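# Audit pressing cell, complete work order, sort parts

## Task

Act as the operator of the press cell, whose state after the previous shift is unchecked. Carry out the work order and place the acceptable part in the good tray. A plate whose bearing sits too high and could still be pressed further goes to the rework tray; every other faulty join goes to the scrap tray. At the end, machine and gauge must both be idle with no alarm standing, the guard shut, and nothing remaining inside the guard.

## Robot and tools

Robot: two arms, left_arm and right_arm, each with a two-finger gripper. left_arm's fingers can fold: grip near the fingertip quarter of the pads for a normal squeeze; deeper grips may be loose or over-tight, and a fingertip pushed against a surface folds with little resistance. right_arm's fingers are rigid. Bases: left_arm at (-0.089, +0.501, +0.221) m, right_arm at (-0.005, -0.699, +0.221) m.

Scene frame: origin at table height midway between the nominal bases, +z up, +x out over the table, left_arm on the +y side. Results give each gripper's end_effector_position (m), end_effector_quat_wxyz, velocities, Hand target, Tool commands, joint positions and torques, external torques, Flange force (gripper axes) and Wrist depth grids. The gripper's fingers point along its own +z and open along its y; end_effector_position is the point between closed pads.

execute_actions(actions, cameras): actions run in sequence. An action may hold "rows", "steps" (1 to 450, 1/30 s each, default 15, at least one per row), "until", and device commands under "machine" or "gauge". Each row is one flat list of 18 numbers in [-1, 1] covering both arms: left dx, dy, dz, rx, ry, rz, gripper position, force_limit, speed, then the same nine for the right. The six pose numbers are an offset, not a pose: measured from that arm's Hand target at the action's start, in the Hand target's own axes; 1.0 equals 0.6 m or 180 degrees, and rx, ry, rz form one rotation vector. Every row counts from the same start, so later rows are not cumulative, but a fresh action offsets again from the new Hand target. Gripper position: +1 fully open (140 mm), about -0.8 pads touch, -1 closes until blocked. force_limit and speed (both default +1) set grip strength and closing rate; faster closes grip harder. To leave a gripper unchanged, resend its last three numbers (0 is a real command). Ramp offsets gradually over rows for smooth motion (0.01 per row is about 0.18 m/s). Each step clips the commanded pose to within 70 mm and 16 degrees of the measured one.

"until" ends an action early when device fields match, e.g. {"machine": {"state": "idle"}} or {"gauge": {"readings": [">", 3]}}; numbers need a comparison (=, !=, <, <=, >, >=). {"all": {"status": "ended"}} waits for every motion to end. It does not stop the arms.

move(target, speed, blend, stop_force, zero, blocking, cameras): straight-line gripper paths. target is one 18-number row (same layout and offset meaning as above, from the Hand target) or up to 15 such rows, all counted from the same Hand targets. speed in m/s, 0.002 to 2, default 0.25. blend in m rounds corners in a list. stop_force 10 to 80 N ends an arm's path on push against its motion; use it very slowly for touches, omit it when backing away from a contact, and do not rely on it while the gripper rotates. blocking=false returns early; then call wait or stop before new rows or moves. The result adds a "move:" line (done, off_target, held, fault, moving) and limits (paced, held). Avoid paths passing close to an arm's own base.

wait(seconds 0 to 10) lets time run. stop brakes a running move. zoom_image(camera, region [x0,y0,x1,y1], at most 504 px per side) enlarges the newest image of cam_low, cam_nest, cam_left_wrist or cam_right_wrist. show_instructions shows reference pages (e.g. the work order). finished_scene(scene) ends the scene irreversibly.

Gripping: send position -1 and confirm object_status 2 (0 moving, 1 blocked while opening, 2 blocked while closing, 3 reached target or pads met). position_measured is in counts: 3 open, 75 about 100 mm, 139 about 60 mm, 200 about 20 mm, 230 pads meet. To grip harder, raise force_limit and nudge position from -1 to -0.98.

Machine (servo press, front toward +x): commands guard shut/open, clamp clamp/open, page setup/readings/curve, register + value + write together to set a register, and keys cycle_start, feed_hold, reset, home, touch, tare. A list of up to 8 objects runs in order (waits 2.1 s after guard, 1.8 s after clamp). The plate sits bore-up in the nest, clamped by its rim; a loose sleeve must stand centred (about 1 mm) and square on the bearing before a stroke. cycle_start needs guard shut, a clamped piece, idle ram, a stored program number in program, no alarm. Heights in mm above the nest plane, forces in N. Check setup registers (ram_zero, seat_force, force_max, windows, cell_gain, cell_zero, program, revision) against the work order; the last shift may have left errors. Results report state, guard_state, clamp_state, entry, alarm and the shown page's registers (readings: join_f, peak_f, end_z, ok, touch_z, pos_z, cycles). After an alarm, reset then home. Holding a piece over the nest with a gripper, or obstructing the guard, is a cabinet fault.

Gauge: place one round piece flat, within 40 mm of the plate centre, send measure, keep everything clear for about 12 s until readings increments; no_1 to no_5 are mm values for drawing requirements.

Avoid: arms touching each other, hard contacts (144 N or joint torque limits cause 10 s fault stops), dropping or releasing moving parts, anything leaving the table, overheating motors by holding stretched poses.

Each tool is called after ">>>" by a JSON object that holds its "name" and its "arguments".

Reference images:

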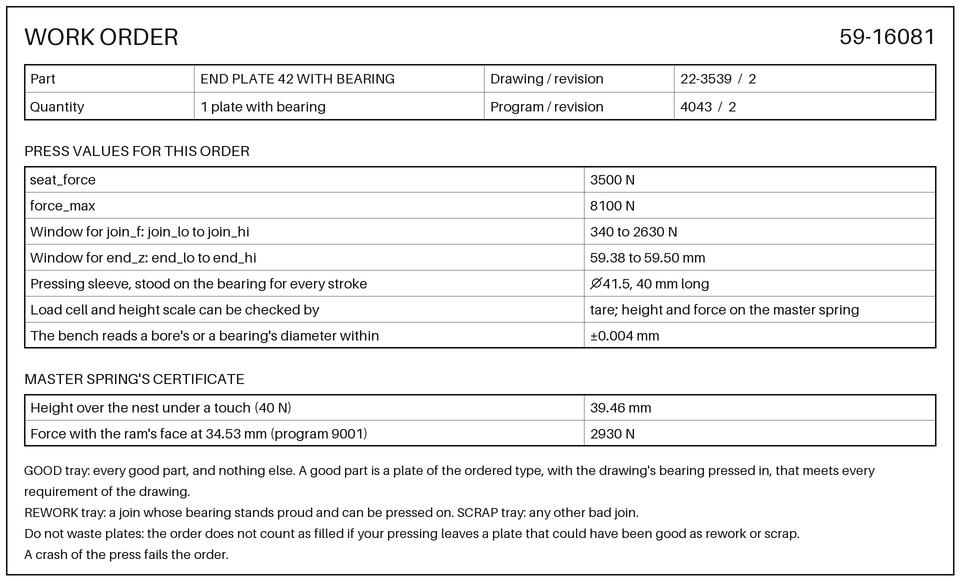

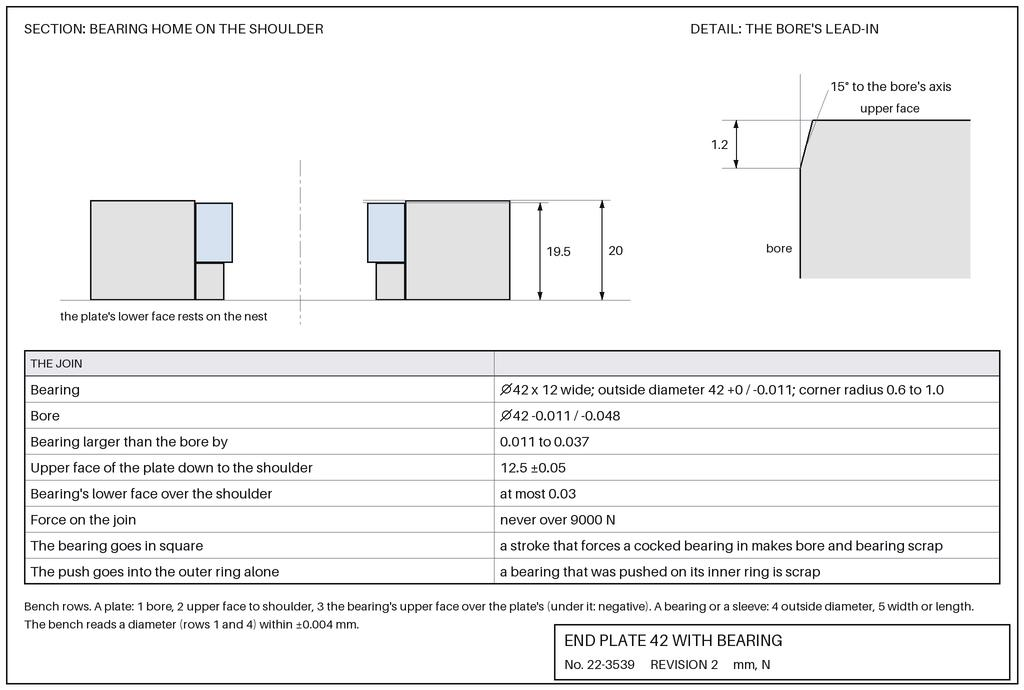

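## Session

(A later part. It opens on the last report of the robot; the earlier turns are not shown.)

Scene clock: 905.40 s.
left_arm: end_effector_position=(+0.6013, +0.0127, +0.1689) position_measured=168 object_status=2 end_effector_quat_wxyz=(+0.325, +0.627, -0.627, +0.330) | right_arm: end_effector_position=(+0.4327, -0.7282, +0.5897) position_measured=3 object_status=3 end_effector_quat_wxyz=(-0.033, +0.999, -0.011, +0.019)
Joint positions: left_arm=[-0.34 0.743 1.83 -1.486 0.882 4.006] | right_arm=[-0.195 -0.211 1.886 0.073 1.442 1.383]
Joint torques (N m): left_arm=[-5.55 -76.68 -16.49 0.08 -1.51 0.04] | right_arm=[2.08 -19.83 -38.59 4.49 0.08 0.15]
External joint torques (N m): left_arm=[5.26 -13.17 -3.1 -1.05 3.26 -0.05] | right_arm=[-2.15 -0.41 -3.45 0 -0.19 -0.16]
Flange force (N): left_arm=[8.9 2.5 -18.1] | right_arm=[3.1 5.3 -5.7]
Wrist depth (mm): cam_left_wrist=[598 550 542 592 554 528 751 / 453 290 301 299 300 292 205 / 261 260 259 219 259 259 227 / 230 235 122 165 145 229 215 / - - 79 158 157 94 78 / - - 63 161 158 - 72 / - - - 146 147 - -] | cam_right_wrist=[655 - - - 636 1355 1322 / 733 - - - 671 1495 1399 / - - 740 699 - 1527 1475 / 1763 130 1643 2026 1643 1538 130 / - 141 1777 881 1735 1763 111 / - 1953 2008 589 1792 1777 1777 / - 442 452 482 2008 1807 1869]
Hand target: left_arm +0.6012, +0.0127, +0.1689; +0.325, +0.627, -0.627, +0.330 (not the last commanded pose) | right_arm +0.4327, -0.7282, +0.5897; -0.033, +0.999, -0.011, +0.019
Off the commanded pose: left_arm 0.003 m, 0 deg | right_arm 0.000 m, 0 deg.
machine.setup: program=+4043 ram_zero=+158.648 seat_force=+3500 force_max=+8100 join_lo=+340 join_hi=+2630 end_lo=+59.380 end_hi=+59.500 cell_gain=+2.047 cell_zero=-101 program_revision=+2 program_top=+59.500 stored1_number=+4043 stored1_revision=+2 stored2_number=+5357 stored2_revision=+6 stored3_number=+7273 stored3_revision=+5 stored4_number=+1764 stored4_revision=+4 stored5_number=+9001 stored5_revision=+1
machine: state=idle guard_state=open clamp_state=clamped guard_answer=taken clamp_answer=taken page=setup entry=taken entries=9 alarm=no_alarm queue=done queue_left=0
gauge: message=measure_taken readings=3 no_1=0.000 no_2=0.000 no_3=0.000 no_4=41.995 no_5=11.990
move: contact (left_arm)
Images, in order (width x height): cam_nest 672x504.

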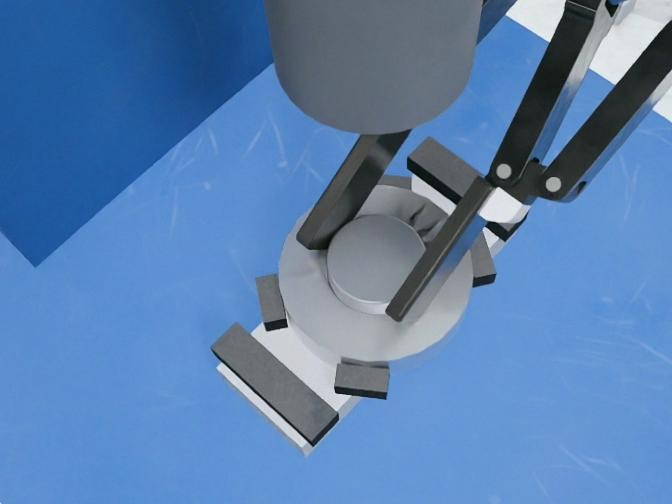

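>>> {"name": "move", "arguments": {"target": [0.0022,0.0011,-0.0016,0,0,0,-1,-1,-1,0,0,0,0,0,0,1,1,1], "speed": 0.02}}

>>> {"name": "move", "arguments": {"target": [-0.0068,0,0.0048,0,0,0,-1,-1,-1,0,0,0,0,0,0,1,1,1], "speed": 0.004, "stop_force": 10, "cameras": ["cam_nest","cam_left_wrist"]}}

>>> {"name": "zoom_image", "arguments": {"camera": "cam_nest", "region": [300, 190, 450, 340]}}

>>> {"name": "zoom_image", "arguments": {"camera": "cam_left_wrist", "region": [260, 190, 460, 390]}}

Scene clock: 923.13 s.
left_arm: end_effector_position=(+0.6006, +0.0127, +0.1705) position_measured=168 object_status=2 end_effector_quat_wxyz=(+0.325, +0.627, -0.627, +0.330) | right_arm: end_effector_position=(+0.4327, -0.7282, +0.5897) position_measured=3 object_status=3 end_effector_quat_wxyz=(-0.033, +0.999, -0.011, +0.019)
Joint positions: left_arm=[-0.34 0.74 1.831 -1.485 0.882 4.005] | right_arm=[-0.195 -0.211 1.886 0.073 1.442 1.383]
Joint torques (N m): left_arm=[-2.06 -87.72 -19.62 -1.12 1.69 -0.04] | right_arm=[2.43 -20.09 -38.59 4.49 0.14 0.17]
External joint torques (N m): left_arm=[1.95 -2.14 -0.22 0.15 0.05 0.04] | right_arm=[-2.34 -0.58 -3.47 0.01 -0.25 -0.17]
Flange force (N): left_arm=[0.7 0.3 -4.4] | right_arm=[2.8 5.7 -5.7]
Wrist depth (mm): cam_left_wrist=[559 558 575 551 573 589 789 / 466 303 293 294 290 293 204 / 263 262 262 221 262 261 215 / 231 235 122 165 157 230 215 / - - 79 159 158 94 190 / - - 63 159 - - 70 / - - - 147 147 - -] | cam_right_wrist=[- - - - 613 1381 1347 / - 702 - 657 667 1436 1426 / 706 748 678 686 728 1538 1485 / - 130 1681 1630 1681 1538 130 / - 131 1807 809 1694 1721 111 / - 1869 1902 592 604 1777 1792 / - 443 456 483 1919 1885 1869]
Hand target: left_arm +0.6006, +0.0127, +0.1705; +0.325, +0.627, -0.627, +0.330 | right_arm +0.4327, -0.7282, +0.5897; -0.033, +0.999, -0.011, +0.019
Off the commanded pose: left_arm 0.000 m, 0 deg | right_arm 0.000 m, 0 deg.
machine.setup: program=+4043 ram_zero=+158.648 seat_force=+3500 force_max=+8100 join_lo=+340 join_hi=+2630 end_lo=+59.380 end_hi=+59.500 cell_gain=+2.047 cell_zero=-101 program_revision=+2 program_top=+59.500 stored1_number=+4043 stored1_revision=+2 stored2_number=+5357 stored2_revision=+6 stored3_number=+7273 stored3_revision=+5 stored4_number=+1764 stored4_revision=+4 stored5_number=+9001 stored5_revision=+1
machine: state=idle guard_state=open clamp_state=clamped guard_answer=taken clamp_answer=taken page=setup entry=taken entries=9 alarm=no_alarm queue=done queue_left=0
gauge: message=measure_taken readings=3 no_1=0.000 no_2=0.000 no_3=0.000 no_4=41.995 no_5=11.990
move: done

Scene clock: 924.10 s.
left_arm: end_effector_position=(+0.6005, +0.0127, +0.1689) position_measured=168 object_status=2 end_effector_quat_wxyz=(+0.325, +0.627, -0.627, +0.330) | right_arm: end_effector_position=(+0.4327, -0.7282, +0.5897) position_measured=3 object_status=3 end_effector_quat_wxyz=(-0.033, +0.999, -0.011, +0.019)
Joint positions: left_arm=[-0.34 0.743 1.831 -1.487 0.881 4.007] | right_arm=[-0.195 -0.211 1.886 0.073 1.442 1.383]
Joint torques (N m): left_arm=[-6.41 -77.1 -17.18 -0.32 -0.96 0.04] | right_arm=[2.41 -19.88 -38.42 4.45 0.12 0.21]
External joint torques (N m): left_arm=[6.23 -12.97 -2.54 -0.65 2.71 -0.04] | right_arm=[-2.4 -0.55 -3.62 0.04 -0.24 -0.21]
Flange force (N): left_arm=[8.2 2.7 -19.4] | right_arm=[3.0 6.0 -6.0]
Wrist depth (mm): cam_left_wrist=[558 554 551 568 550 667 - / 465 292 291 292 291 300 214 / 258 259 260 219 252 259 - / 227 234 122 165 158 228 203 / - - 79 157 157 94 83 / - - 63 162 - - - / - - - 146 147 - -] | cam_right_wrist=[653 - 649 680 630 1338 1338 / - - - - - 1417 1417 / - - - 743 709 1506 1538 / 1822 130 1694 1618 1643 1495 130 / - 122 1777 797 1707 1735 111 / - 1989 1838 597 1707 1763 1853 / - 442 456 483 1853 1885 1869]
Hand target: left_arm +0.6005, +0.0127, +0.1689; +0.325, +0.627, -0.627, +0.330 (not the last commanded pose) | right_arm +0.4327, -0.7282, +0.5897; -0.033, +0.999, -0.011, +0.019
Off the commanded pose: left_arm 0.003 m, 0 deg | right_arm 0.000 m, 0 deg.
machine.setup: program=+4043 ram_zero=+158.648 seat_force=+3500 force_max=+8100 join_lo=+340 join_hi=+2630 end_lo=+59.380 end_hi=+59.500 cell_gain=+2.047 cell_zero=-101 program_revision=+2 program_top=+59.500 stored1_number=+4043 stored1_revision=+2 stored2_number=+5357 stored2_revision=+6 stored3_number=+7273 stored3_revision=+5 stored4_number=+1764 stored4_revision=+4 stored5_number=+9001 stored5_revision=+1
machine: state=idle guard_state=open clamp_state=clamped guard_answer=taken clamp_answer=taken page=setup entry=taken entries=9 alarm=no_alarm queue=done queue_left=0
gauge: message=measure_taken readings=3 no_1=0.000 no_2=0.000 no_3=0.000 no_4=41.995 no_5=11.990
move: contact (left_arm)
camera_calibration:
cam_left_wrist: T_world_to_cam=[[-0.999889, -0.0148269, -0.00146934, 0.608413], [-0.0113913, 0.824297, -0.566042, 0.0943184], [0.00960381, -0.565963, -0.824375, 0.284006], [0, 0, 0, 1]] pos_world=[0.606692, 0.0920114, 0.28841]
Images, in order (width x height): cam_nest 672x504, cam_left_wrist 672x504.

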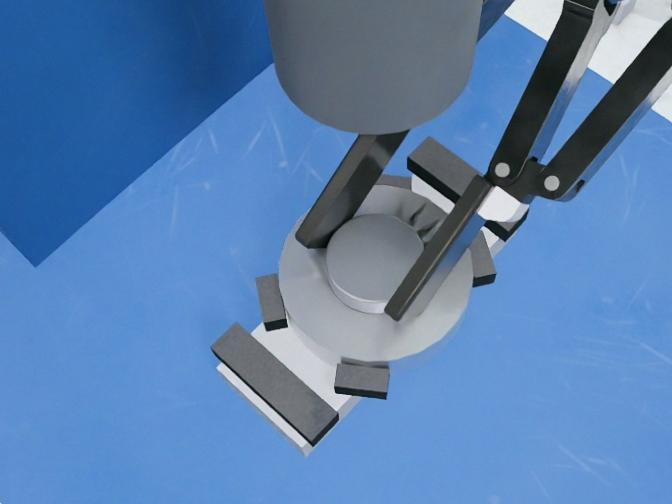

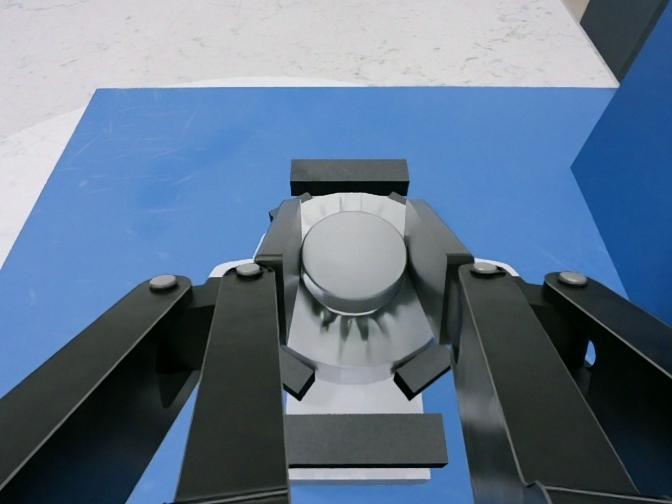

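Scaled by 3.360 from the camera's 672x504 image, which has a finer 960x720 frame.

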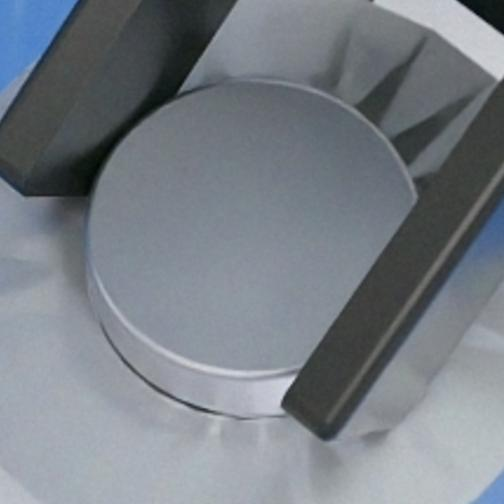

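Scaled by 2.520 from the camera's 672x504 image, which has a finer 960x720 frame.

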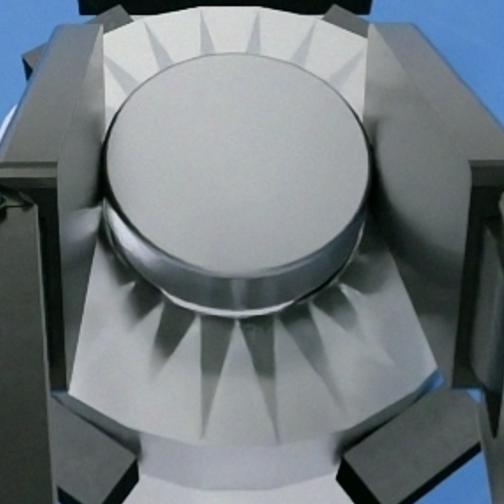

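>>> {"name": "wait", "arguments": {"seconds": 0.1, "cameras": ["cam_low"]}}

>>> {"name": "zoom_image", "arguments": {"camera": "cam_low", "region": [150, 245, 200, 275]}}

Scene clock: 958.53 s.
left_arm: end_effector_position=(+0.6005, +0.0127, +0.1689) position_measured=168 object_status=2 end_effector_quat_wxyz=(+0.325, +0.627, -0.627, +0.330) | right_arm: end_effector_position=(+0.4327, -0.7282, +0.5897) position_measured=3 object_status=3 end_effector_quat_wxyz=(-0.033, +0.999, -0.011, +0.019)
Joint positions: left_arm=[-0.34 0.743 1.831 -1.487 0.881 4.007] | right_arm=[-0.195 -0.211 1.886 0.073 1.442 1.383]
Joint torques (N m): left_arm=[-6.55 -76.81 -17.13 -0.24 -0.84 0.02] | right_arm=[2.08 -19.48 -38.33 4.44 0.07 0.24]
External joint torques (N m): left_arm=[6.49 -13.3 -2.86 -0.74 2.58 -0.03] | right_arm=[-1.98 -1.12 -3.79 0.06 -0.19 -0.24]
Flange force (N): left_arm=[8.4 2.4 -19.7] | right_arm=[2.4 5.0 -6.4]
Wrist depth (mm): cam_left_wrist=[536 577 565 555 579 553 784 / 466 302 291 291 292 300 226 / 260 260 259 219 253 259 224 / 229 234 122 165 158 229 215 / - - 79 158 157 94 83 / - - 63 162 158 - 70 / - - - 147 147 - -] | cam_right_wrist=[- 702 - - 645 1372 1338 / 669 - - - 636 1417 1390 / 772 - 728 669 - 1560 1549 / 1707 130 1902 1306 1735 1538 131 / - 141 1838 - 1749 1721 111 / - 1869 1869 596 1822 1792 - / - 441 456 483 1919 1919 -]
Hand target: left_arm +0.6005, +0.0127, +0.1689; +0.325, +0.627, -0.627, +0.330 (not the last commanded pose) | right_arm +0.4327, -0.7282, +0.5897; -0.033, +0.999, -0.011, +0.019
Tool commands: left_gripper/position=-1.0 left_gripper/force_limit=-1.0 left_gripper/speed=-1.0 right_gripper/position=+1.0 right_gripper/force_limit=+1.0 right_gripper/speed=+1.0
Off the commanded pose: left_arm 0.003 m, 0 deg | right_arm 0.000 m, 0 deg.
machine.setup: program=+4043 ram_zero=+158.648 seat_force=+3500 force_max=+8100 join_lo=+340 join_hi=+2630 end_lo=+59.380 end_hi=+59.500 cell_gain=+2.047 cell_zero=-101 program_revision=+2 program_top=+59.500 stored1_number=+4043 stored1_revision=+2 stored2_number=+5357 stored2_revision=+6 stored3_number=+7273 stored3_revision=+5 stored4_number=+1764 stored4_revision=+4 stored5_number=+9001 stored5_revision=+1
machine: state=idle guard_state=open clamp_state=clamped guard_answer=taken clamp_answer=taken page=setup entry=taken entries=9 alarm=no_alarm queue=done queue_left=0
gauge: message=measure_taken readings=3 no_1=0.000 no_2=0.000 no_3=0.000 no_4=41.995 no_5=11.990
wait: 0.10 s; at rest from the start
Images, in order (width x height): cam_low 672x504.

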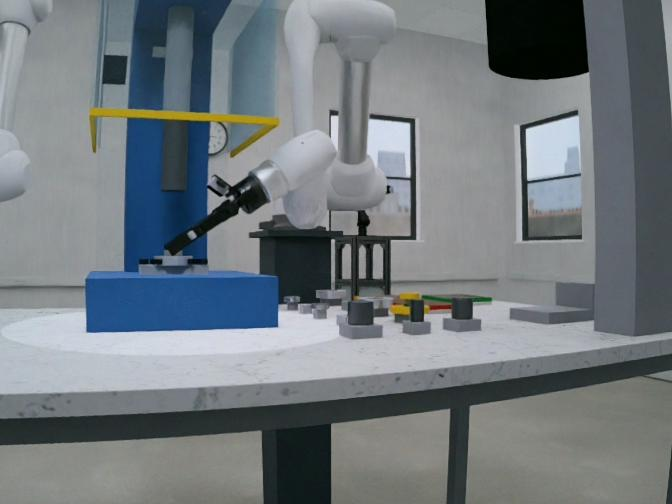

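Scaled by 10.080 from the camera's 672x504 image, which has a finer 960x720 frame.

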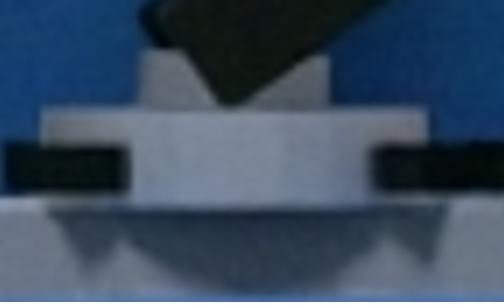

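>>> {"name": "move", "arguments": {"target": [0.0018,-0.0012,-0.0019,0,0,0,-1,-1,-1,0,0,0,0,0,0,1,1,1], "speed": 0.02}}

>>> {"name": "move", "arguments": {"target": [-0.0068,0,0.0048,0,0,0,-1,-1,-1,0,0,0,0,0,0,1,1,1], "speed": 0.003, "stop_force": 10}}

>>> {"name": "execute_actions", "arguments": {"actions": [{"rows":[[0,0,0,0,0,0,0.1,-1,-1,0,0,0,0,0,0,1,1,1]],"steps":60}], "cameras": ["cam_nest","cam_left_wrist","cam_low"]}}

>>> {"name": "zoom_image", "arguments": {"camera": "cam_nest", "region": [300, 190, 450, 340]}}

>>> {"name": "zoom_image", "arguments": {"camera": "cam_low", "region": [150, 245, 200, 275]}}

>>> {"name": "zoom_image", "arguments": {"camera": "cam_left_wrist", "region": [260, 190, 460, 390]}}

Scene clock: 979.30 s.
left_arm: end_effector_position=(+0.6012, +0.0130, +0.1704) position_measured=168 object_status=2 end_effector_quat_wxyz=(+0.325, +0.627, -0.627, +0.330) | right_arm: end_effector_position=(+0.4327, -0.7282, +0.5897) position_measured=3 object_status=3 end_effector_quat_wxyz=(-0.033, +0.999, -0.011, +0.019)
Joint positions: left_arm=[-0.339 0.741 1.83 -1.484 0.882 4.004] | right_arm=[-0.195 -0.211 1.886 0.073 1.442 1.383]
Joint torques (N m): left_arm=[-2.63 -88.45 -19.87 -1.14 1.69 -0.1] | right_arm=[2.58 -19.77 -38.38 4.51 0.14 0.16]
External joint torques (N m): left_arm=[2.56 -1.47 0.13 0.18 0.05 0.09] | right_arm=[-2.52 -0.61 -3.59 -0.03 -0.26 -0.17]
Flange force (N): left_arm=[-0.6 0.2 -4.5] | right_arm=[2.8 6.1 -5.9]
Wrist depth (mm): cam_left_wrist=[553 553 550 554 553 553 553 / 469 292 302 293 314 301 195 / 262 262 261 221 261 261 215 / 231 236 122 165 158 230 215 / - - 79 159 158 94 83 / - - 63 159 - - 67 / - - - 149 - - -] | cam_right_wrist=[- 671 649 - - 1338 1364 / - 702 673 - - 1446 1408 / - - - - 706 1516 1465 / 2008 130 1707 1763 1655 1618 130 / - 141 1707 903 1777 1721 111 / - 1919 2065 574 1822 1792 1807 / - 444 455 484 1919 1936 1885]
Hand target: left_arm +0.6012, +0.0130, +0.1705; +0.325, +0.627, -0.627, +0.330 | right_arm +0.4327, -0.7282, +0.5897; -0.033, +0.999, -0.011, +0.019
Off the commanded pose: left_arm 0.000 m, 0 deg | right_arm 0.000 m, 0 deg.
machine.setup: program=+4043 ram_zero=+158.648 seat_force=+3500 force_max=+8100 join_lo=+340 join_hi=+2630 end_lo=+59.380 end_hi=+59.500 cell_gain=+2.047 cell_zero=-101 program_revision=+2 program_top=+59.500 stored1_number=+4043 stored1_revision=+2 stored2_number=+5357 stored2_revision=+6 stored3_number=+7273 stored3_revision=+5 stored4_number=+1764 stored4_revision=+4 stored5_number=+9001 stored5_revision=+1
machine: state=idle guard_state=open clamp_state=clamped guard_answer=taken clamp_answer=taken page=setup entry=taken entries=9 alarm=no_alarm queue=done queue_left=0
gauge: message=measure_taken readings=3 no_1=0.000 no_2=0.000 no_3=0.000 no_4=41.995 no_5=11.990
move: done

Scene clock: 980.37 s.
left_arm: end_effector_position=(+0.6013, +0.0130, +0.1690) position_measured=168 object_status=2 end_effector_quat_wxyz=(+0.326, +0.627, -0.627, +0.330) | right_arm: end_effector_position=(+0.4327, -0.7282, +0.5897) position_measured=3 object_status=3 end_effector_quat_wxyz=(-0.033, +0.999, -0.011, +0.019)
Joint positions: left_arm=[-0.339 0.743 1.83 -1.486 0.882 4.007] | right_arm=[-0.195 -0.211 1.886 0.073 1.442 1.383]
Joint torques (N m): left_arm=[-4.99 -79.44 -19.08 -0.79 -0.91 0.06] | right_arm=[2.56 -19.77 -38.56 4.47 0.1 0.2]
External joint torques (N m): left_arm=[4.78 -10.54 -0.59 -0.18 2.66 -0.07] | right_arm=[-2.5 -0.96 -3.66 0.03 -0.22 -0.21]
Flange force (N): left_arm=[6.5 4.6 -17.0] | right_arm=[2.3 6.1 -6.2]
Wrist depth (mm): cam_left_wrist=[- - - 542 - 612 756 / 469 301 289 291 290 289 295 / 260 259 259 219 259 259 - / 228 235 122 165 157 228 225 / - - 79 159 157 94 83 / - - 63 158 - - 70 / - - - 150 - - 70] | cam_right_wrist=[684 671 - 680 636 1322 1330 / 691 702 695 678 663 1436 1399 / 699 - - - 1506 1516 1485 / 1735 131 1721 1465 1643 1538 130 / - 141 1792 - 1643 1681 111 / - 1953 1919 597 1936 1792 1807 / - 437 456 482 1953 2008 1919]
Hand target: left_arm +0.6013, +0.0130, +0.1690; +0.326, +0.627, -0.627, +0.330 (not the last commanded pose) | right_arm +0.4327, -0.7282, +0.5897; -0.033, +0.999, -0.011, +0.019
Off the commanded pose: left_arm 0.004 m, 0 deg | right_arm 0.000 m, 0 deg.
machine.setup: program=+4043 ram_zero=+158.648 seat_force=+3500 force_max=+8100 join_lo=+340 join_hi=+2630 end_lo=+59.380 end_hi=+59.500 cell_gain=+2.047 cell_zero=-101 program_revision=+2 program_top=+59.500 stored1_number=+4043 stored1_revision=+2 stored2_number=+5357 stored2_revision=+6 stored3_number=+7273 stored3_revision=+5 stored4_number=+1764 stored4_revision=+4 stored5_number=+9001 stored5_revision=+1
machine: state=idle guard_state=open clamp_state=clamped guard_answer=taken clamp_answer=taken page=setup entry=taken entries=9 alarm=no_alarm queue=done queue_left=0
gauge: message=measure_taken readings=3 no_1=0.000 no_2=0.000 no_3=0.000 no_4=41.995 no_5=11.990
move: contact (left_arm)

Scene clock: 982.57 s.
left_arm: end_effector_position=(+0.6013, +0.0130, +0.1690) position_measured=117 object_status=3 end_effector_quat_wxyz=(+0.326, +0.627, -0.627, +0.330) | right_arm: end_effector_position=(+0.4327, -0.7282, +0.5897) position_measured=3 object_status=3 end_effector_quat_wxyz=(-0.033, +0.999, -0.011, +0.019)
Joint positions: left_arm=[-0.339 0.743 1.83 -1.486 0.882 4.007] | right_arm=[-0.195 -0.211 1.886 0.073 1.442 1.383]
Joint torques (N m): left_arm=[-2.31 -88.22 -19.65 -1.08 1.53 -0.09] | right_arm=[2.58 -19.38 -38.48 4.45 0.1 0.13]
External joint torques (N m): left_arm=[2.13 -1.52 -0.02 0.12 0.2 0.09] | right_arm=[-2.46 -1.53 -3.63 0.05 -0.21 -0.13]
Flange force (N): left_arm=[-0.2 0.1 -4.0] | right_arm=[1.3 5.8 -6.3]
Wrist depth (mm): cam_left_wrist=[579 555 519 546 - 557 - / 452 292 292 291 301 290 204 / 260 260 259 219 252 259 215 / 228 235 155 168 171 125 205 / - 84 160 160 161 108 91 / - - 181 156 178 - 79 / - - 166 158 159 - -] | cam_right_wrist=[- - 636 - - 1355 1347 / 641 - - 663 - 1446 1455 / 713 706 - - - 1485 1475 / 1681 130 1936 1630 1668 1594 130 / - 141 1777 783 1777 1681 111 / - 1902 1869 599 1777 1735 1822 / - 443 456 483 1869 1919 1822]
Hand target: left_arm +0.6013, +0.0130, +0.1690; +0.326, +0.627, -0.627, +0.330 | right_arm +0.4327, -0.7282, +0.5897; -0.033, +0.999, -0.011, +0.019
Off the commanded pose: left_arm 0.000 m, 0 deg | right_arm 0.000 m, 0 deg.
machine.setup: program=+4043 ram_zero=+158.648 seat_force=+3500 force_max=+8100 join_lo=+340 join_hi=+2630 end_lo=+59.380 end_hi=+59.500 cell_gain=+2.047 cell_zero=-101 program_revision=+2 program_top=+59.500 stored1_number=+4043 stored1_revision=+2 stored2_number=+5357 stored2_revision=+6 stored3_number=+7273 stored3_revision=+5 stored4_number=+1764 stored4_revision=+4 stored5_number=+9001 stored5_revision=+1
machine: state=idle guard_state=open clamp_state=clamped guard_answer=taken clamp_answer=taken page=setup entry=taken entries=9 alarm=no_alarm queue=done queue_left=0
gauge: message=measure_taken readings=3 no_1=0.000 no_2=0.000 no_3=0.000 no_4=41.995 no_5=11.990
camera_calibration:
cam_left_wrist: T_world_to_cam=[[-0.99989, -0.0147449, -0.0015244, 0.609126], [-0.0112912, 0.82422, -0.566158, 0.0940586], [0.00960436, -0.566078, -0.824296, 0.284157], [0, 0, 0, 1]] pos_world=[0.607392, 0.0923116, 0.28841]
Images, in order (width x height): cam_low 672x504, cam_nest 672x504, cam_left_wrist 672x504.

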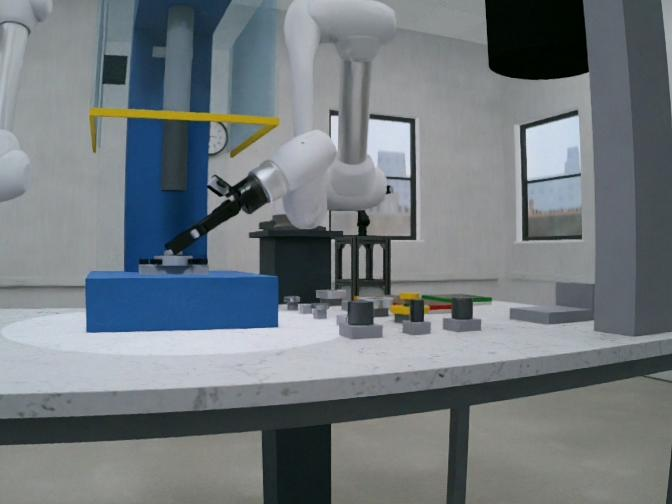

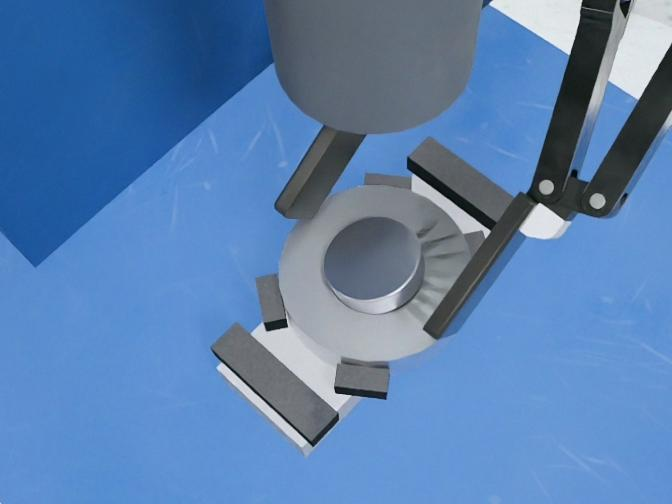

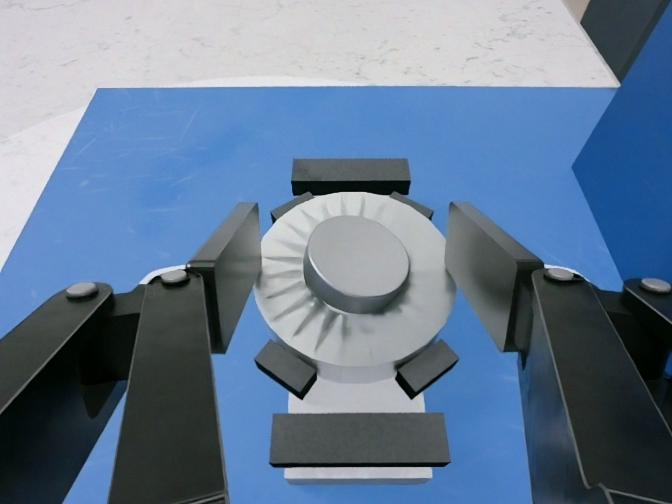

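Scaled by 3.360 from the camera's 672x504 image, which has a finer 960x720 frame.

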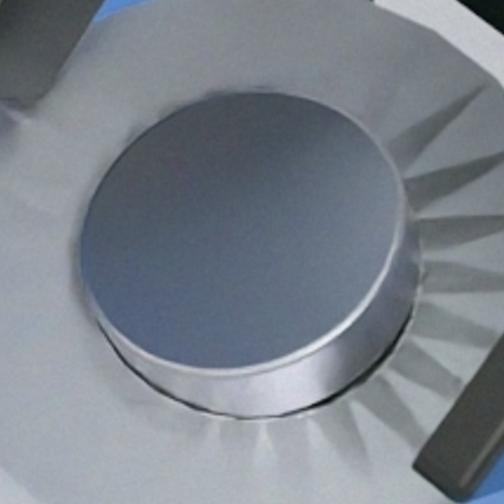

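Scaled by 10.080 from the camera's 672x504 image, which has a finer 960x720 frame.

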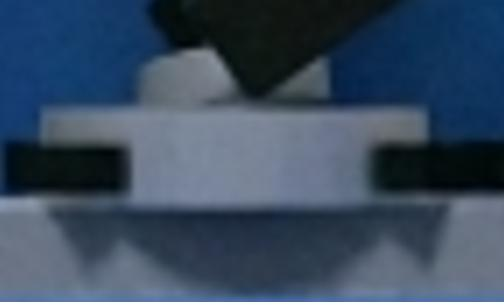

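Scaled by 2.520 from the camera's 672x504 image, which has a finer 960x720 frame.

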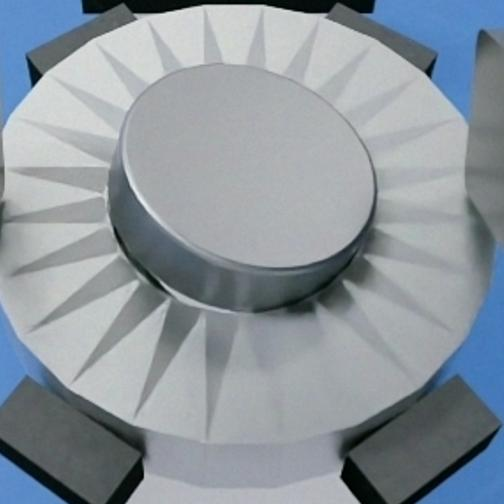

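>>> {"name": "execute_actions", "arguments": {"actions": [{"rows":[[0.0003,0.0008,-0.0002,0,0,0,0.1,-1,-1,0,0,0,0,0,0,1,1,1]],"steps":15},{"rows":[[0,0,0,0,0,0,-1,-1,-1,0,0,0,0,0,0,1,1,1]],"steps":60}]}}

>>> {"name": "move", "arguments": {"target": [-0.0068,0,0.0048,0,0,0,-1,-1,-1,0,0,0,0,0,0,1,1,1], "speed": 0.003, "stop_force": 12}}

>>> {"name": "execute_actions", "arguments": {"actions": [{"rows":[[0,0,0,0,0,0,0.1,-1,-1,0,0,0,0,0,0,1,1,1]],"steps":60}], "cameras": ["cam_nest","cam_left_wrist","cam_low"]}}

>>> {"name": "zoom_image", "arguments": {"camera": "cam_nest", "region": [300, 190, 450, 340]}}

>>> {"name": "zoom_image", "arguments": {"camera": "cam_left_wrist", "region": [260, 190, 460, 390]}}

Scene clock: 998.87 s.
left_arm: end_effector_position=(+0.6008, +0.0129, +0.1692) position_measured=166 object_status=2 end_effector_quat_wxyz=(+0.326, +0.627, -0.627, +0.330) | right_arm: end_effector_position=(+0.4327, -0.7282, +0.5897) position_measured=3 object_status=3 end_effector_quat_wxyz=(-0.033, +0.999, -0.011, +0.019)
Joint positions: left_arm=[-0.339 0.742 1.831 -1.486 0.882 4.007] | right_arm=[-0.195 -0.211 1.886 0.073 1.442 1.383]
Joint torques (N m): left_arm=[0.29 -85.12 -28 -3.69 -2.5 0.17] | right_arm=[2.46 -19.82 -38.55 4.41 0.13 0.17]
External joint torques (N m): left_arm=[-0.41 -4.98 8.22 2.72 4.25 -0.17] | right_arm=[-2.4 -0.9 -3.56 0.08 -0.24 -0.18]
External joint torques at the end of the 1st action: left_arm=[2.59 -2.78 0.07 0.08 0.19 0.13] | right_arm=[-2.45 -0.9 -3.58 0 -0.25 -0.13]
Flange force (N): left_arm=[3.1 15.8 -15.4] | right_arm=[2.3 5.8 -5.9]
Flange force at the end of the 1st action (N): left_arm=[0.6 1.3 -5.8] | right_arm=[2.4 5.9 -6.0]
Wrist depth (mm): cam_left_wrist=[554 519 566 - 575 609 549 / 466 300 292 301 298 302 - / 254 261 260 213 252 261 - / 229 229 135 165 148 228 213 / - - 79 160 157 94 83 / - - 63 162 158 - 70 / - - - 150 - - 70] | cam_right_wrist=[643 - - 655 620 1347 1347 / - - - 673 - 1417 1446 / - 786 716 - - 1495 1455 / 1792 130 1721 1777 1721 1506 130 / - 131 1822 - 1749 1721 111 / - 2008 1971 575 601 1853 1694 / - 443 458 478 1919 1902 1919]
Hand target: left_arm +0.6008, +0.0130, +0.1692; +0.326, +0.627, -0.627, +0.330 | right_arm +0.4327, -0.7282, +0.5897; -0.033, +0.999, -0.011, +0.019
Off the commanded pose: left_arm 0.000 m, 0 deg | right_arm 0.000 m, 0 deg.
machine.setup: program=+4043 ram_zero=+158.648 seat_force=+3500 force_max=+8100 join_lo=+340 join_hi=+2630 end_lo=+59.380 end_hi=+59.500 cell_gain=+2.047 cell_zero=-101 program_revision=+2 program_top=+59.500 stored1_number=+4043 stored1_revision=+2 stored2_number=+5357 stored2_revision=+6 stored3_number=+7273 stored3_revision=+5 stored4_number=+1764 stored4_revision=+4 stored5_number=+9001 stored5_revision=+1
machine: state=idle guard_state=open clamp_state=clamped guard_answer=taken clamp_answer=taken page=setup entry=taken entries=9 alarm=no_alarm queue=done queue_left=0
gauge: message=measure_taken readings=3 no_1=0.000 no_2=0.000 no_3=0.000 no_4=41.995 no_5=11.990

Scene clock: 999.60 s.
left_arm: end_effector_position=(+0.6008, +0.0129, +0.1688) position_measured=166 object_status=2 end_effector_quat_wxyz=(+0.326, +0.627, -0.627, +0.330) | right_arm: end_effector_position=(+0.4327, -0.7282, +0.5897) position_measured=3 object_status=3 end_effector_quat_wxyz=(-0.033, +0.999, -0.011, +0.019)
Joint positions: left_arm=[-0.339 0.743 1.831 -1.487 0.882 4.008] | right_arm=[-0.195 -0.211 1.886 0.073 1.442 1.383]
Joint torques (N m): left_arm=[-5.54 -71.72 -26.7 -3.39 -5.92 0.27] | right_arm=[2.49 -19.77 -38.31 4.53 0.13 0.21]
External joint torques (N m): left_arm=[5.55 -18.23 7.18 2.43 7.67 -0.27] | right_arm=[-2.5 -0.24 -3.69 -0.04 -0.25 -0.22]
Flange force (N): left_arm=[11.3 21.0 -36.6] | right_arm=[3.6 6.3 -6.0]
Wrist depth (mm): cam_left_wrist=[540 529 531 572 572 570 751 / 466 301 301 301 291 296 213 / 260 260 266 219 253 259 215 / 228 228 115 165 148 229 215 / - - 79 157 157 94 83 / - - 63 162 158 - - / - - - 148 150 - 70] | cam_right_wrist=[665 663 - 657 641 1381 1355 / 691 688 - - - 1446 1372 / - 713 718 723 - 1549 1455 / - 130 1721 1485 1583 1583 130 / - 141 1807 840 1681 1707 111 / - 1953 1971 596 1777 1763 1763 / - 444 464 482 1919 1936 1885]
Hand target: left_arm +0.6008, +0.0129, +0.1688; +0.326, +0.627, -0.627, +0.330 (not the last commanded pose) | right_arm +0.4327, -0.7282, +0.5897; -0.033, +0.999, -0.011, +0.019
Off the commanded pose: left_arm 0.005 m, 0 deg | right_arm 0.000 m, 0 deg.
machine.setup: program=+4043 ram_zero=+158.648 seat_force=+3500 force_max=+8100 join_lo=+340 join_hi=+2630 end_lo=+59.380 end_hi=+59.500 cell_gain=+2.047 cell_zero=-101 program_revision=+2 program_top=+59.500 stored1_number=+4043 stored1_revision=+2 stored2_number=+5357 stored2_revision=+6 stored3_number=+7273 stored3_revision=+5 stored4_number=+1764 stored4_revision=+4 stored5_number=+9001 stored5_revision=+1
machine: state=idle guard_state=open clamp_state=clamped guard_answer=taken clamp_answer=taken page=setup entry=taken entries=9 alarm=no_alarm queue=done queue_left=0
gauge: message=measure_taken readings=3 no_1=0.000 no_2=0.000 no_3=0.000 no_4=41.995 no_5=11.990
move: contact (left_arm)

Scene clock: 1001.80 s.
left_arm: end_effector_position=(+0.6008, +0.0129, +0.1688) position_measured=117 object_status=3 end_effector_quat_wxyz=(+0.325, +0.627, -0.627, +0.330) | right_arm: end_effector_position=(+0.4327, -0.7282, +0.5897) position_measured=3 object_status=3 end_effector_quat_wxyz=(-0.033, +0.999, -0.011, +0.019)
Joint positions: left_arm=[-0.339 0.743 1.831 -1.487 0.882 4.008] | right_arm=[-0.195 -0.211 1.886 0.073 1.442 1.383]
Joint torques (N m): left_arm=[-2.51 -87.82 -19.53 -1 1.57 -0.14] | right_arm=[2.77 -19.83 -38.47 4.54 0.09 0.15]
External joint torques (N m): left_arm=[2.44 -1.93 -0.1 0.04 0.17 0.14] | right_arm=[-2.76 -0.85 -3.65 -0.04 -0.2 -0.15]
Flange force (N): left_arm=[-0.1 0.4 -4.6] | right_arm=[2.4 6.6 -6.2]
Wrist depth (mm): cam_left_wrist=[588 554 550 536 591 542 773 / - 299 290 291 292 314 205 / 260 259 259 219 252 259 215 / 228 234 155 168 171 125 205 / - 84 156 160 161 108 89 / - - 181 155 177 - - / - - 165 158 159 - -] | cam_right_wrist=[- - 667 - 625 1338 1314 / - 704 - - 659 1399 1446 / 661 - 720 - - 1583 1485 / - 130 1721 1205 1681 1618 123 / - 141 1792 780 1749 1763 111 / - 1989 1853 594 1953 1749 1749 / - 438 451 484 1919 1971 1989]
Hand target: left_arm +0.6008, +0.0129, +0.1688; +0.326, +0.627, -0.627, +0.330 | right_arm +0.4327, -0.7282, +0.5897; -0.033, +0.999, -0.011, +0.019
Off the commanded pose: left_arm 0.000 m, 0 deg | right_arm 0.000 m, 0 deg.
machine.setup: program=+4043 ram_zero=+158.648 seat_force=+3500 force_max=+8100 join_lo=+340 join_hi=+2630 end_lo=+59.380 end_hi=+59.500 cell_gain=+2.047 cell_zero=-101 program_revision=+2 program_top=+59.500 stored1_number=+4043 stored1_revision=+2 stored2_number=+5357 stored2_revision=+6 stored3_number=+7273 stored3_revision=+5 stored4_number=+1764 stored4_revision=+4 stored5_number=+9001 stored5_revision=+1
machine: state=idle guard_state=open clamp_state=clamped guard_answer=taken clamp_answer=taken page=setup entry=taken entries=9 alarm=no_alarm queue=done queue_left=0
gauge: message=measure_taken readings=3 no_1=0.000 no_2=0.000 no_3=0.000 no_4=41.995 no_5=11.990
camera_calibration:
cam_left_wrist: T_world_to_cam=[[-0.999891, -0.0146626, -0.0015797, 0.608635], [-0.0111907, 0.824142, -0.566273, 0.093919], [0.00960492, -0.566194, -0.824216, 0.283984], [0, 0, 0, 1]] pos_world=[0.606892, 0.0923118, 0.28821]
Images, in order (width x height): cam_low 672x504, cam_nest 672x504, cam_left_wrist 672x504.

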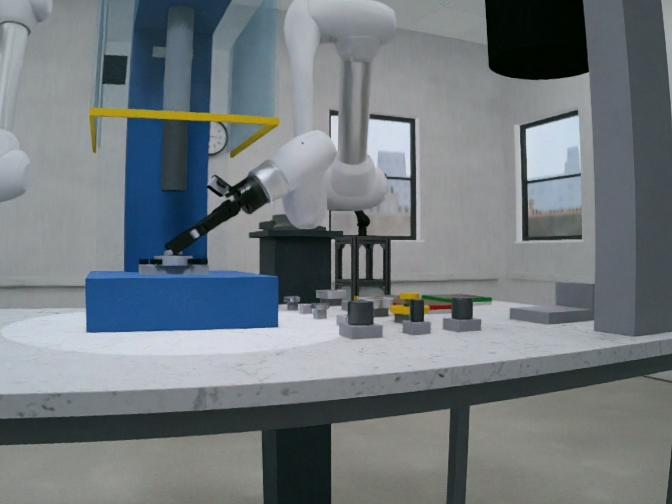

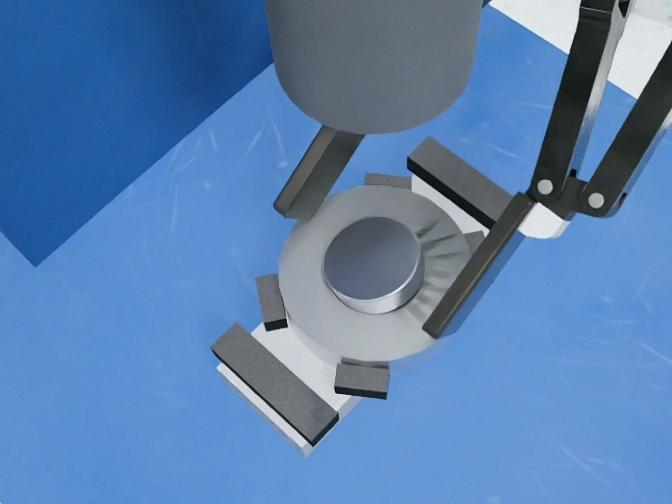

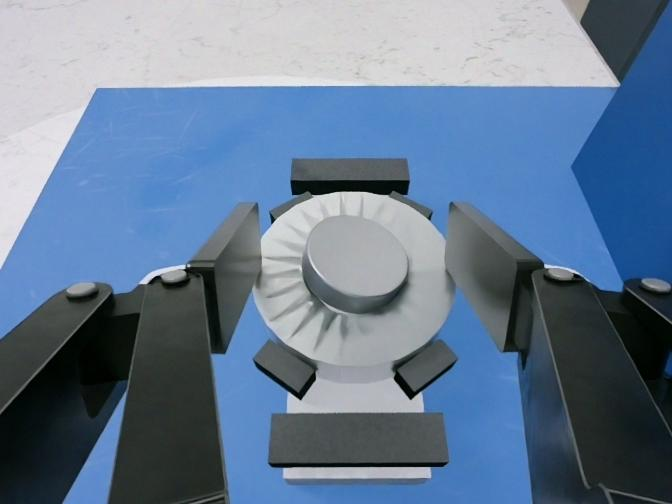

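Scaled by 3.360 from the camera's 672x504 image, which has a finer 960x720 frame.

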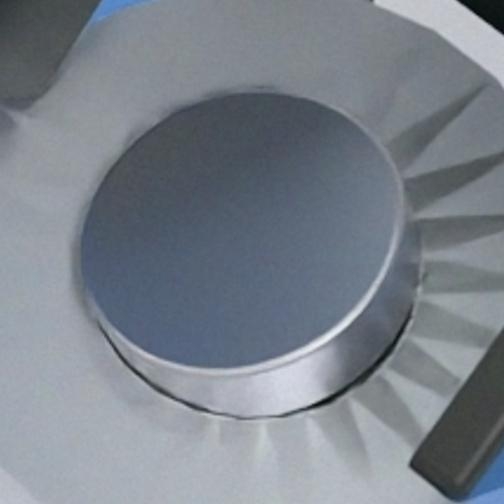

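Scaled by 2.520 from the camera's 672x504 image, which has a finer 960x720 frame.

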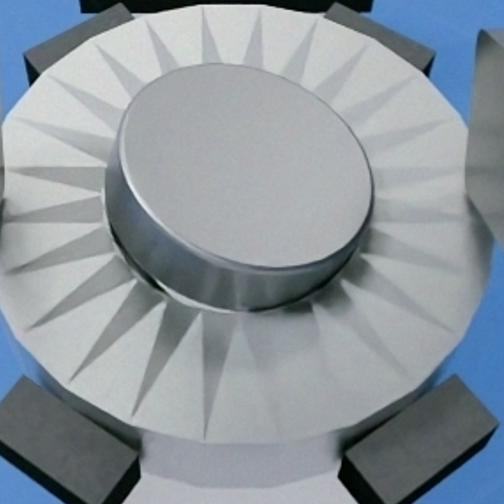

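>>> {"name": "move", "arguments": {"target": [0,0,-0.1333,0,0,0,0.1,-1,-1,0,0,0,0,0,0,1,1,1], "speed": 0.1}}

>>> {"name": "move", "arguments": {"target": [0.0254,-0.027,0.1021,0,0,0,-1,-1,0,0,0,0,0,0,0,1,1,1], "speed": 0.06, "cameras": ["cam_nest","cam_low"]}}

>>> {"name": "zoom_image", "arguments": {"camera": "cam_nest", "region": [300, 190, 450, 340]}}

>>> {"name": "zoom_image", "arguments": {"camera": "cam_low", "region": [150, 245, 200, 275]}}

Scene clock: 1020.13 s.
left_arm: end_effector_position=(+0.6003, +0.0786, +0.2144) position_measured=117 object_status=3 end_effector_quat_wxyz=(+0.326, +0.627, -0.627, +0.330) | right_arm: end_effector_position=(+0.4327, -0.7282, +0.5897) position_measured=3 object_status=3 end_effector_quat_wxyz=(-0.033, +0.999, -0.011, +0.019)
Joint positions: left_arm=[-0.252 0.663 1.866 -1.385 0.936 3.961] | right_arm=[-0.195 -0.211 1.886 0.073 1.442 1.383]
Joint torques (N m): left_arm=[-2.02 -82.78 -21.29 -0.89 1.5 -0.04] | right_arm=[2.23 -20 -38.58 4.55 0.13 0.18]
External joint torques (N m): left_arm=[1.93 -2.3 0.14 0.07 0.17 0.04] | right_arm=[-2.19 -0.52 -3.48 -0.06 -0.24 -0.18]
Flange force (N): left_arm=[0.7 1.6 -4.6] | right_arm=[2.9 5.4 -5.7]
Wrist depth (mm): cam_left_wrist=[603 643 627 675 641 663 213 / 541 353 362 361 374 324 213 / 467 323 333 266 325 306 214 / 401 292 135 235 233 125 214 / - 84 243 223 244 108 91 / - - 230 231 230 - 79 / - - 209 209 209 - -] | cam_right_wrist=[- - 680 661 - 1338 1364 / - - 706 684 684 1417 1390 / - - 702 723 686 1560 1485 / - 130 1694 1314 1707 1549 130 / - 141 1822 - 1822 1735 111 / - 1953 1936 583 1792 1807 1807 / - 438 456 486 1902 1936 1902]
Hand target: left_arm +0.6004, +0.0786, +0.2144; +0.326, +0.627, -0.627, +0.330 | right_arm +0.4327, -0.7282, +0.5897; -0.033, +0.999, -0.011, +0.019
Off the commanded pose: left_arm 0.000 m, 0 deg | right_arm 0.000 m, 0 deg.
machine.setup: program=+4043 ram_zero=+158.648 seat_force=+3500 force_max=+8100 join_lo=+340 join_hi=+2630 end_lo=+59.380 end_hi=+59.500 cell_gain=+2.047 cell_zero=-101 program_revision=+2 program_top=+59.500 stored1_number=+4043 stored1_revision=+2 stored2_number=+5357 stored2_revision=+6 stored3_number=+7273 stored3_revision=+5 stored4_number=+1764 stored4_revision=+4 stored5_number=+9001 stored5_revision=+1
machine: state=idle guard_state=open clamp_state=clamped guard_answer=taken clamp_answer=taken page=setup entry=taken entries=9 alarm=no_alarm queue=done queue_left=0
gauge: message=measure_taken readings=3 no_1=0.000 no_2=0.000 no_3=0.000 no_4=41.995 no_5=11.990
move: done

Scene clock: 1021.50 s.
left_arm: end_effector_position=(+0.6168, +0.0197, +0.1921) position_measured=233 object_status=3 end_effector_quat_wxyz=(+0.326, +0.627, -0.627, +0.330) | right_arm: end_effector_position=(+0.4327, -0.7282, +0.5897) position_measured=3 object_status=3 end_effector_quat_wxyz=(-0.033, +0.999, -0.011, +0.019)
Joint positions: left_arm=[-0.323 0.723 1.802 -1.435 0.896 3.947] | right_arm=[-0.195 -0.211 1.886 0.073 1.442 1.383]
Joint torques (N m): left_arm=[-2.68 -88.17 -21.54 -1.05 1.46 -0.08] | right_arm=[2.41 -20.08 -38.52 4.44 0.13 0.16]
External joint torques (N m): left_arm=[2.55 -1.94 0.09 0.12 0.19 0.08] | right_arm=[-2.4 -0.49 -3.57 0.05 -0.24 -0.17]
Flange force (N): left_arm=[-0.2 0.7 -4.9] | right_arm=[3.0 5.9 -5.9]
Wrist depth (mm): cam_left_wrist=[594 598 594 566 - 621 773 / 484 507 323 319 523 332 334 / 433 292 291 281 291 292 239 / 271 258 257 112 212 257 244 / 230 240 90 - 79 83 224 / - 60 69 - - 73 - / - - - - - - -] | cam_right_wrist=[667 - - - - 1372 1355 / 682 - 730 636 673 1417 1408 / - 699 788 695 686 1506 1446 / 1681 130 1763 1338 1571 1495 130 / - 141 1792 - 1838 1749 111 / - 1989 1989 568 1792 1838 1777 / - 439 451 482 1869 1989 1953]
Hand target: left_arm +0.6168, +0.0196, +0.1921; +0.326, +0.627, -0.627, +0.330 | right_arm +0.4327, -0.7282, +0.5897; -0.033, +0.999, -0.011, +0.019
Off the commanded pose: left_arm 0.000 m, 0 deg | right_arm 0.000 m, 0 deg.
machine.setup: program=+4043 ram_zero=+158.648 seat_force=+3500 force_max=+8100 join_lo=+340 join_hi=+2630 end_lo=+59.380 end_hi=+59.500 cell_gain=+2.047 cell_zero=-101 program_revision=+2 program_top=+59.500 stored1_number=+4043 stored1_revision=+2 stored2_number=+5357 stored2_revision=+6 stored3_number=+7273 stored3_revision=+5 stored4_number=+1764 stored4_revision=+4 stored5_number=+9001 stored5_revision=+1
machine: state=idle guard_state=open clamp_state=clamped guard_answer=taken clamp_answer=taken page=setup entry=taken entries=9 alarm=no_alarm queue=done queue_left=0
gauge: message=measure_taken readings=3 no_1=0.000 no_2=0.000 no_3=0.000 no_4=41.995 no_5=11.990
move: done
Images, in order (width x height): cam_low 672x504, cam_nest 672x504.

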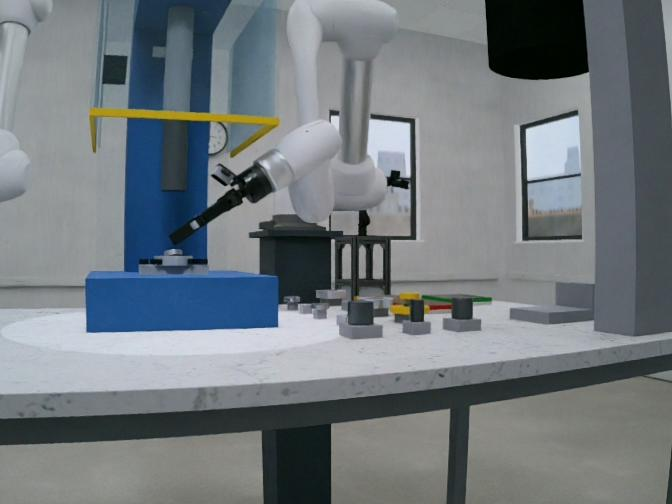

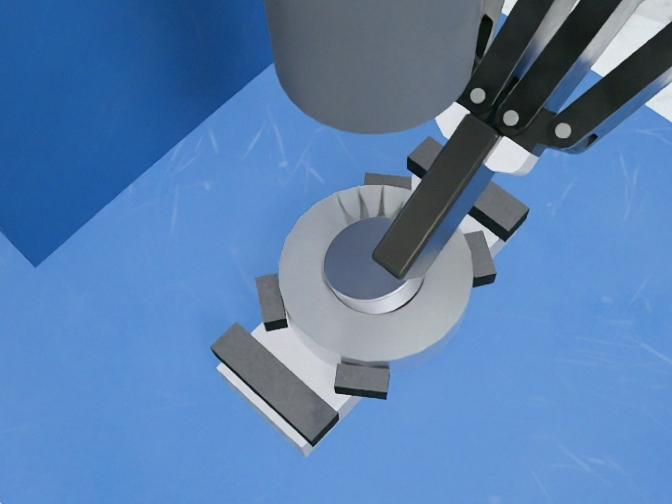

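Scaled by 3.360 from the camera's 672x504 image, which has a finer 960x720 frame.

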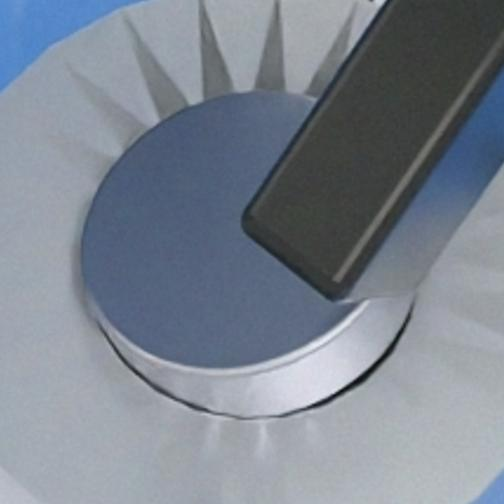

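Scaled by 10.080 from the camera's 672x504 image, which has a finer 960x720 frame.

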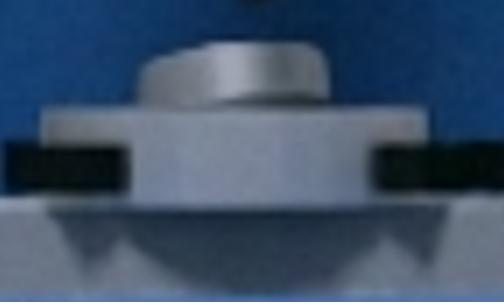

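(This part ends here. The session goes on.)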